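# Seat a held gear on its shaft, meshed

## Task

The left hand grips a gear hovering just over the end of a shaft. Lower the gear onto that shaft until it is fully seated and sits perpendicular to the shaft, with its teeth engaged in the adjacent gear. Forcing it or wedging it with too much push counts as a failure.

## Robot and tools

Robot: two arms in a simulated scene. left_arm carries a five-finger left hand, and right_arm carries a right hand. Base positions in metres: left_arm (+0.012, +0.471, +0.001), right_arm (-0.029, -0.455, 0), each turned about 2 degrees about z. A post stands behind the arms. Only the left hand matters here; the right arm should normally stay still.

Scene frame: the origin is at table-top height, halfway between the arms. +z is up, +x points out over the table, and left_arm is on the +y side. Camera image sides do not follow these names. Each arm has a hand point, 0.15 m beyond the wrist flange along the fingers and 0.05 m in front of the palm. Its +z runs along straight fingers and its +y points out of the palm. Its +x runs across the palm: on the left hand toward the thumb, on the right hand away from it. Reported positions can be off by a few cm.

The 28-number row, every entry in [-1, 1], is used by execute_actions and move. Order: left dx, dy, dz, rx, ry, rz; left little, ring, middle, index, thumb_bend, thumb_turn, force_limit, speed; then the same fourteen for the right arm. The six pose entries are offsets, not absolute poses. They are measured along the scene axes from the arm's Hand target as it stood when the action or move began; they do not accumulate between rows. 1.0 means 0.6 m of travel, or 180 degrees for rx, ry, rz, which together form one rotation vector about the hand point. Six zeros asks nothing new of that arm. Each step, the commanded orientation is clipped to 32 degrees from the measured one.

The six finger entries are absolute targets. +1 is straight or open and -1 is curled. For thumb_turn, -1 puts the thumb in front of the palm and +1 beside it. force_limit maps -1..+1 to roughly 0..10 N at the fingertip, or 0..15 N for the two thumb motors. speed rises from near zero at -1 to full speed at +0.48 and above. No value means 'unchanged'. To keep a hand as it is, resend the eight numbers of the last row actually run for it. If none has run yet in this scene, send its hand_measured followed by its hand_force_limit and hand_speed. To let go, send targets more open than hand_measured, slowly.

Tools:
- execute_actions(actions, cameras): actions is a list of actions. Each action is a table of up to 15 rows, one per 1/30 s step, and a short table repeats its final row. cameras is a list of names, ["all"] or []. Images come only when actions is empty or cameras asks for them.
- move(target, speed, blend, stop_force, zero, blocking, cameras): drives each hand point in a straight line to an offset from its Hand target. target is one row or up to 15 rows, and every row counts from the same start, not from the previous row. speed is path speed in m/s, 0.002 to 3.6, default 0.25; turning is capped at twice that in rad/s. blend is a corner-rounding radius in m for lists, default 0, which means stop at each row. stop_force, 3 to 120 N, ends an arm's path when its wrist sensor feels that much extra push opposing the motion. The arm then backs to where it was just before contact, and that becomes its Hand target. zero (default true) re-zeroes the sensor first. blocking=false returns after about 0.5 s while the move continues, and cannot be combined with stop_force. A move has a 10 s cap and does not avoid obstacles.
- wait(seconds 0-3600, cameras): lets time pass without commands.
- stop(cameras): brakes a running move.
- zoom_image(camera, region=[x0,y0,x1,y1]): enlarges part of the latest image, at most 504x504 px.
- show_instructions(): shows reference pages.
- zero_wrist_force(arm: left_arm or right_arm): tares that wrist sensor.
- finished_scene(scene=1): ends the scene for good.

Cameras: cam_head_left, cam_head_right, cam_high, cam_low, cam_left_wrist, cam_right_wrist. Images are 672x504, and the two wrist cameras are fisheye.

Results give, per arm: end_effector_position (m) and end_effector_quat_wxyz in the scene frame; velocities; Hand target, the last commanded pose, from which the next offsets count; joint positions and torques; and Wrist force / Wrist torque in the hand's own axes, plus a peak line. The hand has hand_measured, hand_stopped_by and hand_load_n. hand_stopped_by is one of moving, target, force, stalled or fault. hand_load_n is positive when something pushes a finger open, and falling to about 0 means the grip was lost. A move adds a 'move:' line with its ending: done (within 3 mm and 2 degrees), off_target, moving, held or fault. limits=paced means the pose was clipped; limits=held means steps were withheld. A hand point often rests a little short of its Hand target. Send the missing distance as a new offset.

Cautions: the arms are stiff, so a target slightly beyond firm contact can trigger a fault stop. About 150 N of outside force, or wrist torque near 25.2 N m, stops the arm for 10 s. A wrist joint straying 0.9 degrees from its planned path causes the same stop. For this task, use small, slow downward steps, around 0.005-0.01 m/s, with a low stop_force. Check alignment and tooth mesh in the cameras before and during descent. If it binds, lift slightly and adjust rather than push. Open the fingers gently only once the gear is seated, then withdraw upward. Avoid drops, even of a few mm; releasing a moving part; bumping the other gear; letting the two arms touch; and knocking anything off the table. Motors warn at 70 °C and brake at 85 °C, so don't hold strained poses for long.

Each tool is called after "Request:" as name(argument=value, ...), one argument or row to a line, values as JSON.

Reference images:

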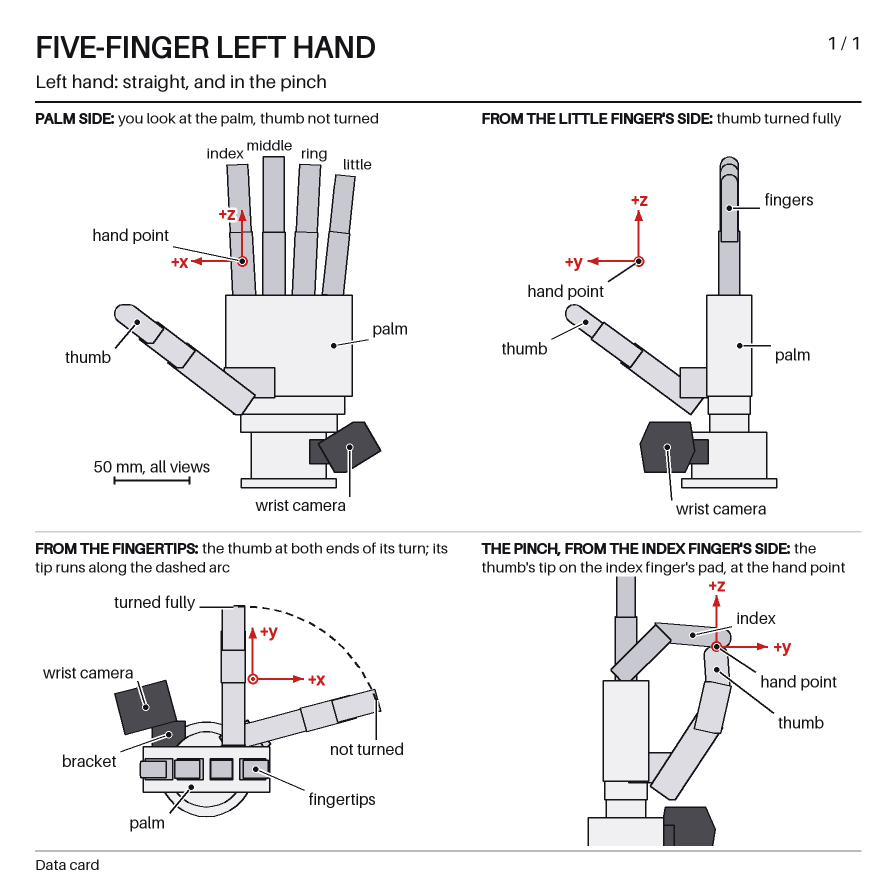

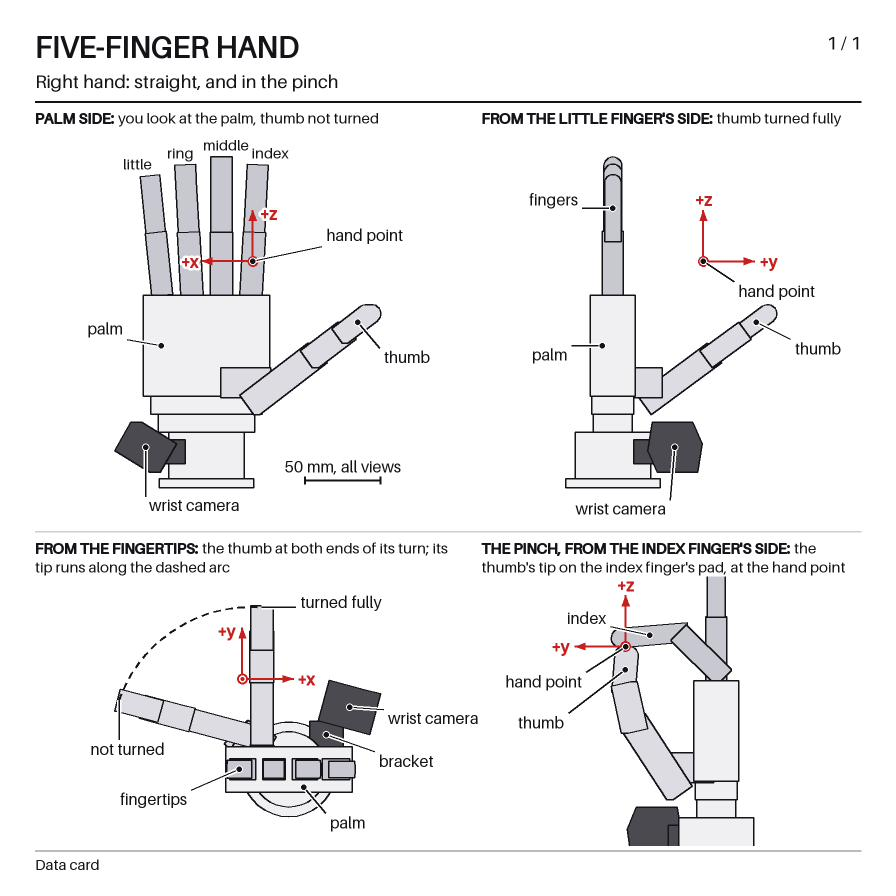

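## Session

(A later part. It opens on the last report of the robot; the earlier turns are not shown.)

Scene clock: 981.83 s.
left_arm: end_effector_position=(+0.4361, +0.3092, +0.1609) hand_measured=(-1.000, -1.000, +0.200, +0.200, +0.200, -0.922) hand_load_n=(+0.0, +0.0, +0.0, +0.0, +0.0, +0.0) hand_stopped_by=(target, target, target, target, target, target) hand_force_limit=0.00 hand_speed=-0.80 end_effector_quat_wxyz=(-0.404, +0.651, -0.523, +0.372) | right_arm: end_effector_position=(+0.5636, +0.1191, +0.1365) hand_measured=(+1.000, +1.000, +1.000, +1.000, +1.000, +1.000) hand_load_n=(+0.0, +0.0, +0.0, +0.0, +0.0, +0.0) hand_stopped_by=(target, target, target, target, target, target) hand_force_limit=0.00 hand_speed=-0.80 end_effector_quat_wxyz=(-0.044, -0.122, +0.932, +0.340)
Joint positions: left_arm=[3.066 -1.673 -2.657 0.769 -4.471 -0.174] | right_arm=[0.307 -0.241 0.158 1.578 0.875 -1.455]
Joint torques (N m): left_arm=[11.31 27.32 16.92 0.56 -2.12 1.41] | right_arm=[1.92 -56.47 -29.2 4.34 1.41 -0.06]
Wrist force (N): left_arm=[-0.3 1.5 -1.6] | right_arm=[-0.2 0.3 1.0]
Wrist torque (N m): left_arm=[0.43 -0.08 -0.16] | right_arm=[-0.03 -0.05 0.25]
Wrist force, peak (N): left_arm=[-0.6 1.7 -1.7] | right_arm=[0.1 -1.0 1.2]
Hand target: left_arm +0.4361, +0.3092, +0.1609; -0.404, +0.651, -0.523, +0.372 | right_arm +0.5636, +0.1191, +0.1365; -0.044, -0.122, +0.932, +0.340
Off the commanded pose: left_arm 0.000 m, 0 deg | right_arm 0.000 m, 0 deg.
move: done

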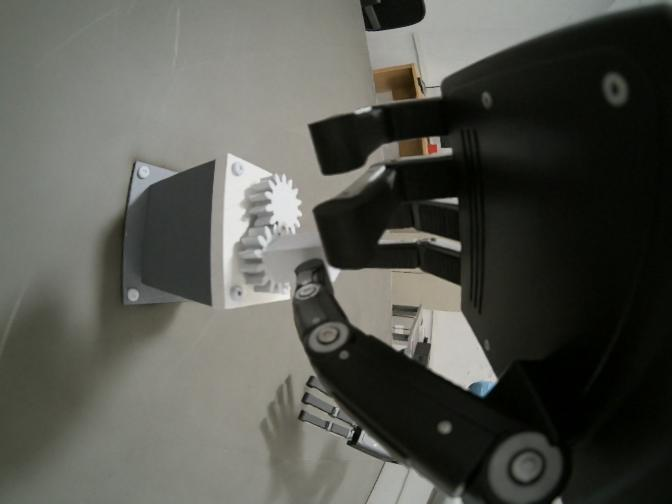

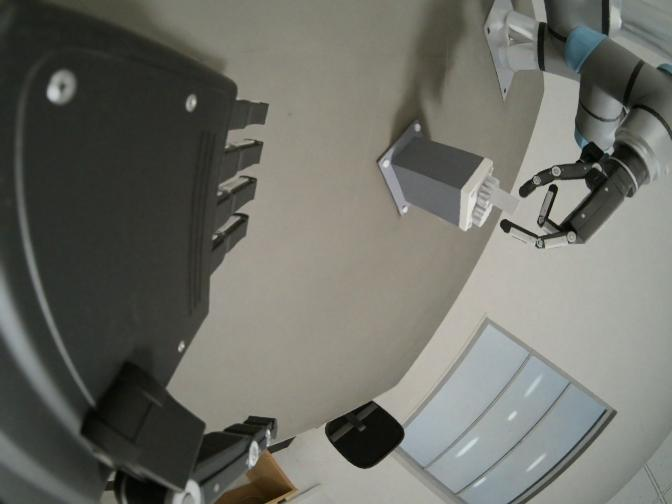

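Request:
move(
  target=[0.0035,0.0055,0.0667,0,0,0,-1,-1,0.2,0.2,0.2,-0.922,0,-0.8,0,0,0,0,0,0,1,1,1,1,1,1,0,-0.8],
  speed=0.06,
  cameras=["cam_left_wrist","cam_right_wrist"],
)

Request:
zoom_image(
  camera="cam_right_wrist",
  region=[465, 165, 525, 225],
)

Request:
zoom_image(
  camera="cam_left_wrist",
  region=[150, 150, 310, 310],
)

Scene clock: 986.90 s.
left_arm: end_effector_position=(+0.4381, +0.3124, +0.2009) hand_measured=(-1.000, -1.000, +0.200, +0.200, +0.200, -0.922) hand_load_n=(+0.0, +0.0, +0.0, +0.0, +0.0, +0.0) hand_stopped_by=(target, target, target, target, target, target) hand_force_limit=0.00 hand_speed=-0.80 end_effector_quat_wxyz=(-0.404, +0.651, -0.523, +0.372) | right_arm: end_effector_position=(+0.5636, +0.1191, +0.1365) hand_measured=(+1.000, +1.000, +1.000, +1.000, +1.000, +1.000) hand_load_n=(+0.0, +0.0, +0.0, +0.0, +0.0, +0.0) hand_stopped_by=(target, target, target, target, target, target) hand_force_limit=0.00 hand_speed=-0.80 end_effector_quat_wxyz=(-0.044, -0.122, +0.932, +0.340)
Joint positions: left_arm=[3.081 -1.501 -2.618 0.559 -4.485 -0.167] | right_arm=[0.307 -0.241 0.158 1.578 0.875 -1.455]
Joint torques (N m): left_arm=[10.37 23.68 20.27 0.52 -2.07 1.46] | right_arm=[1.3 -55.32 -28.27 4.5 1.32 0.23]
Wrist force (N): left_arm=[-0.3 1.7 -1.5] | right_arm=[-0.2 -0.1 0.9]
Wrist torque (N m): left_arm=[0.45 -0.08 -0.19] | right_arm=[-0.09 -0.06 0.24]
Wrist force, peak (N): left_arm=[-0.4 1.9 -1.6] | right_arm=[-0.3 -0.3 1.5]
Hand target: left_arm +0.4382, +0.3125, +0.2010; -0.404, +0.651, -0.523, +0.372 | right_arm +0.5636, +0.1191, +0.1365; -0.044, -0.122, +0.932, +0.340
Off the commanded pose: left_arm 0.000 m, 0 deg | right_arm 0.000 m, 0 deg.
move: done

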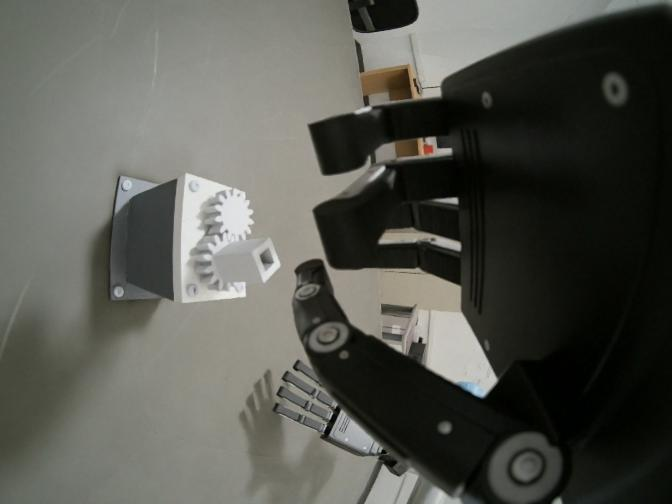

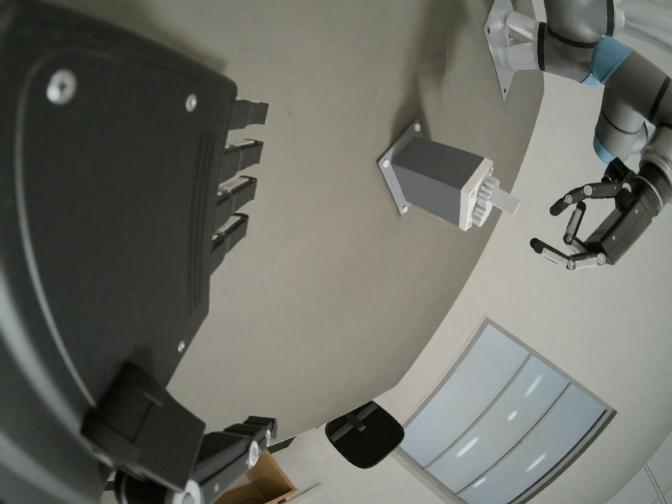

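Scaled by 8.400 from the camera's image (finer frame: 960x720).

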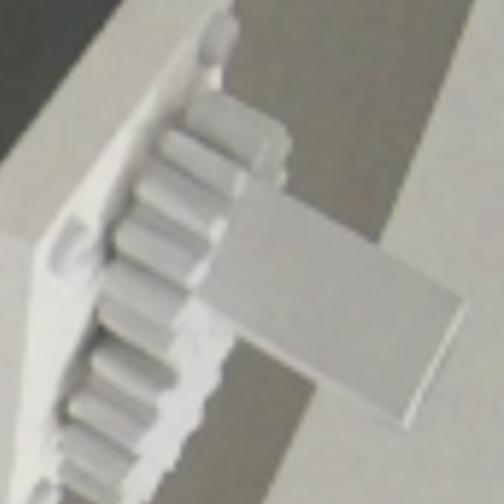

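Scaled by 3.150 from the camera's image (finer frame: 960x720).

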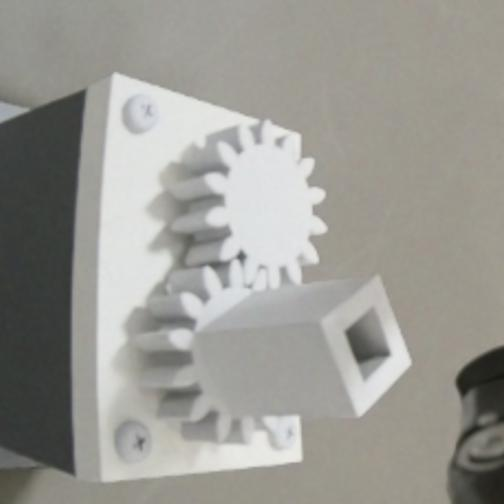

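Request:
zoom_image(
  camera="cam_left_wrist",
  region=[190, 180, 250, 260],
)

Request:
zoom_image(
  camera="cam_left_wrist",
  region=[185, 235, 245, 305],
)

Request:
zoom_image(
  camera="cam_right_wrist",
  region=[470, 172, 505, 228],
)

Scaled by 6.300 from the camera's image (finer frame: 960x720).

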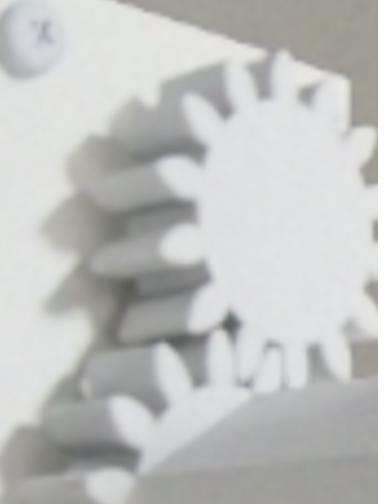

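Scaled by 7.200 from the camera's image (finer frame: 960x720).

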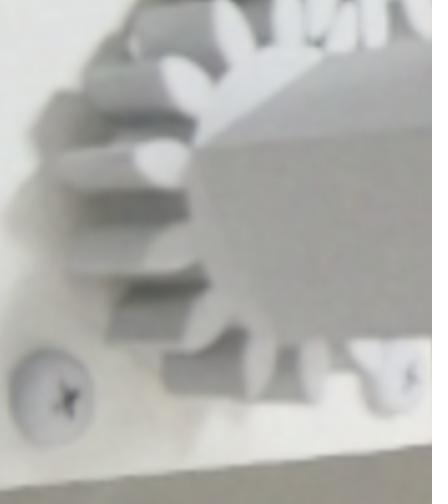

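Scaled by 9.000 from the camera's image (finer frame: 960x720).

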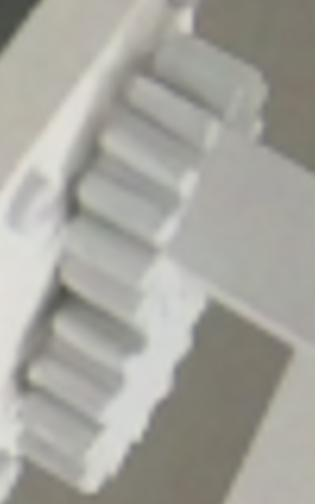

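Request:
finished_scene(
  scene=1,
)

The scene is finished: the task was done.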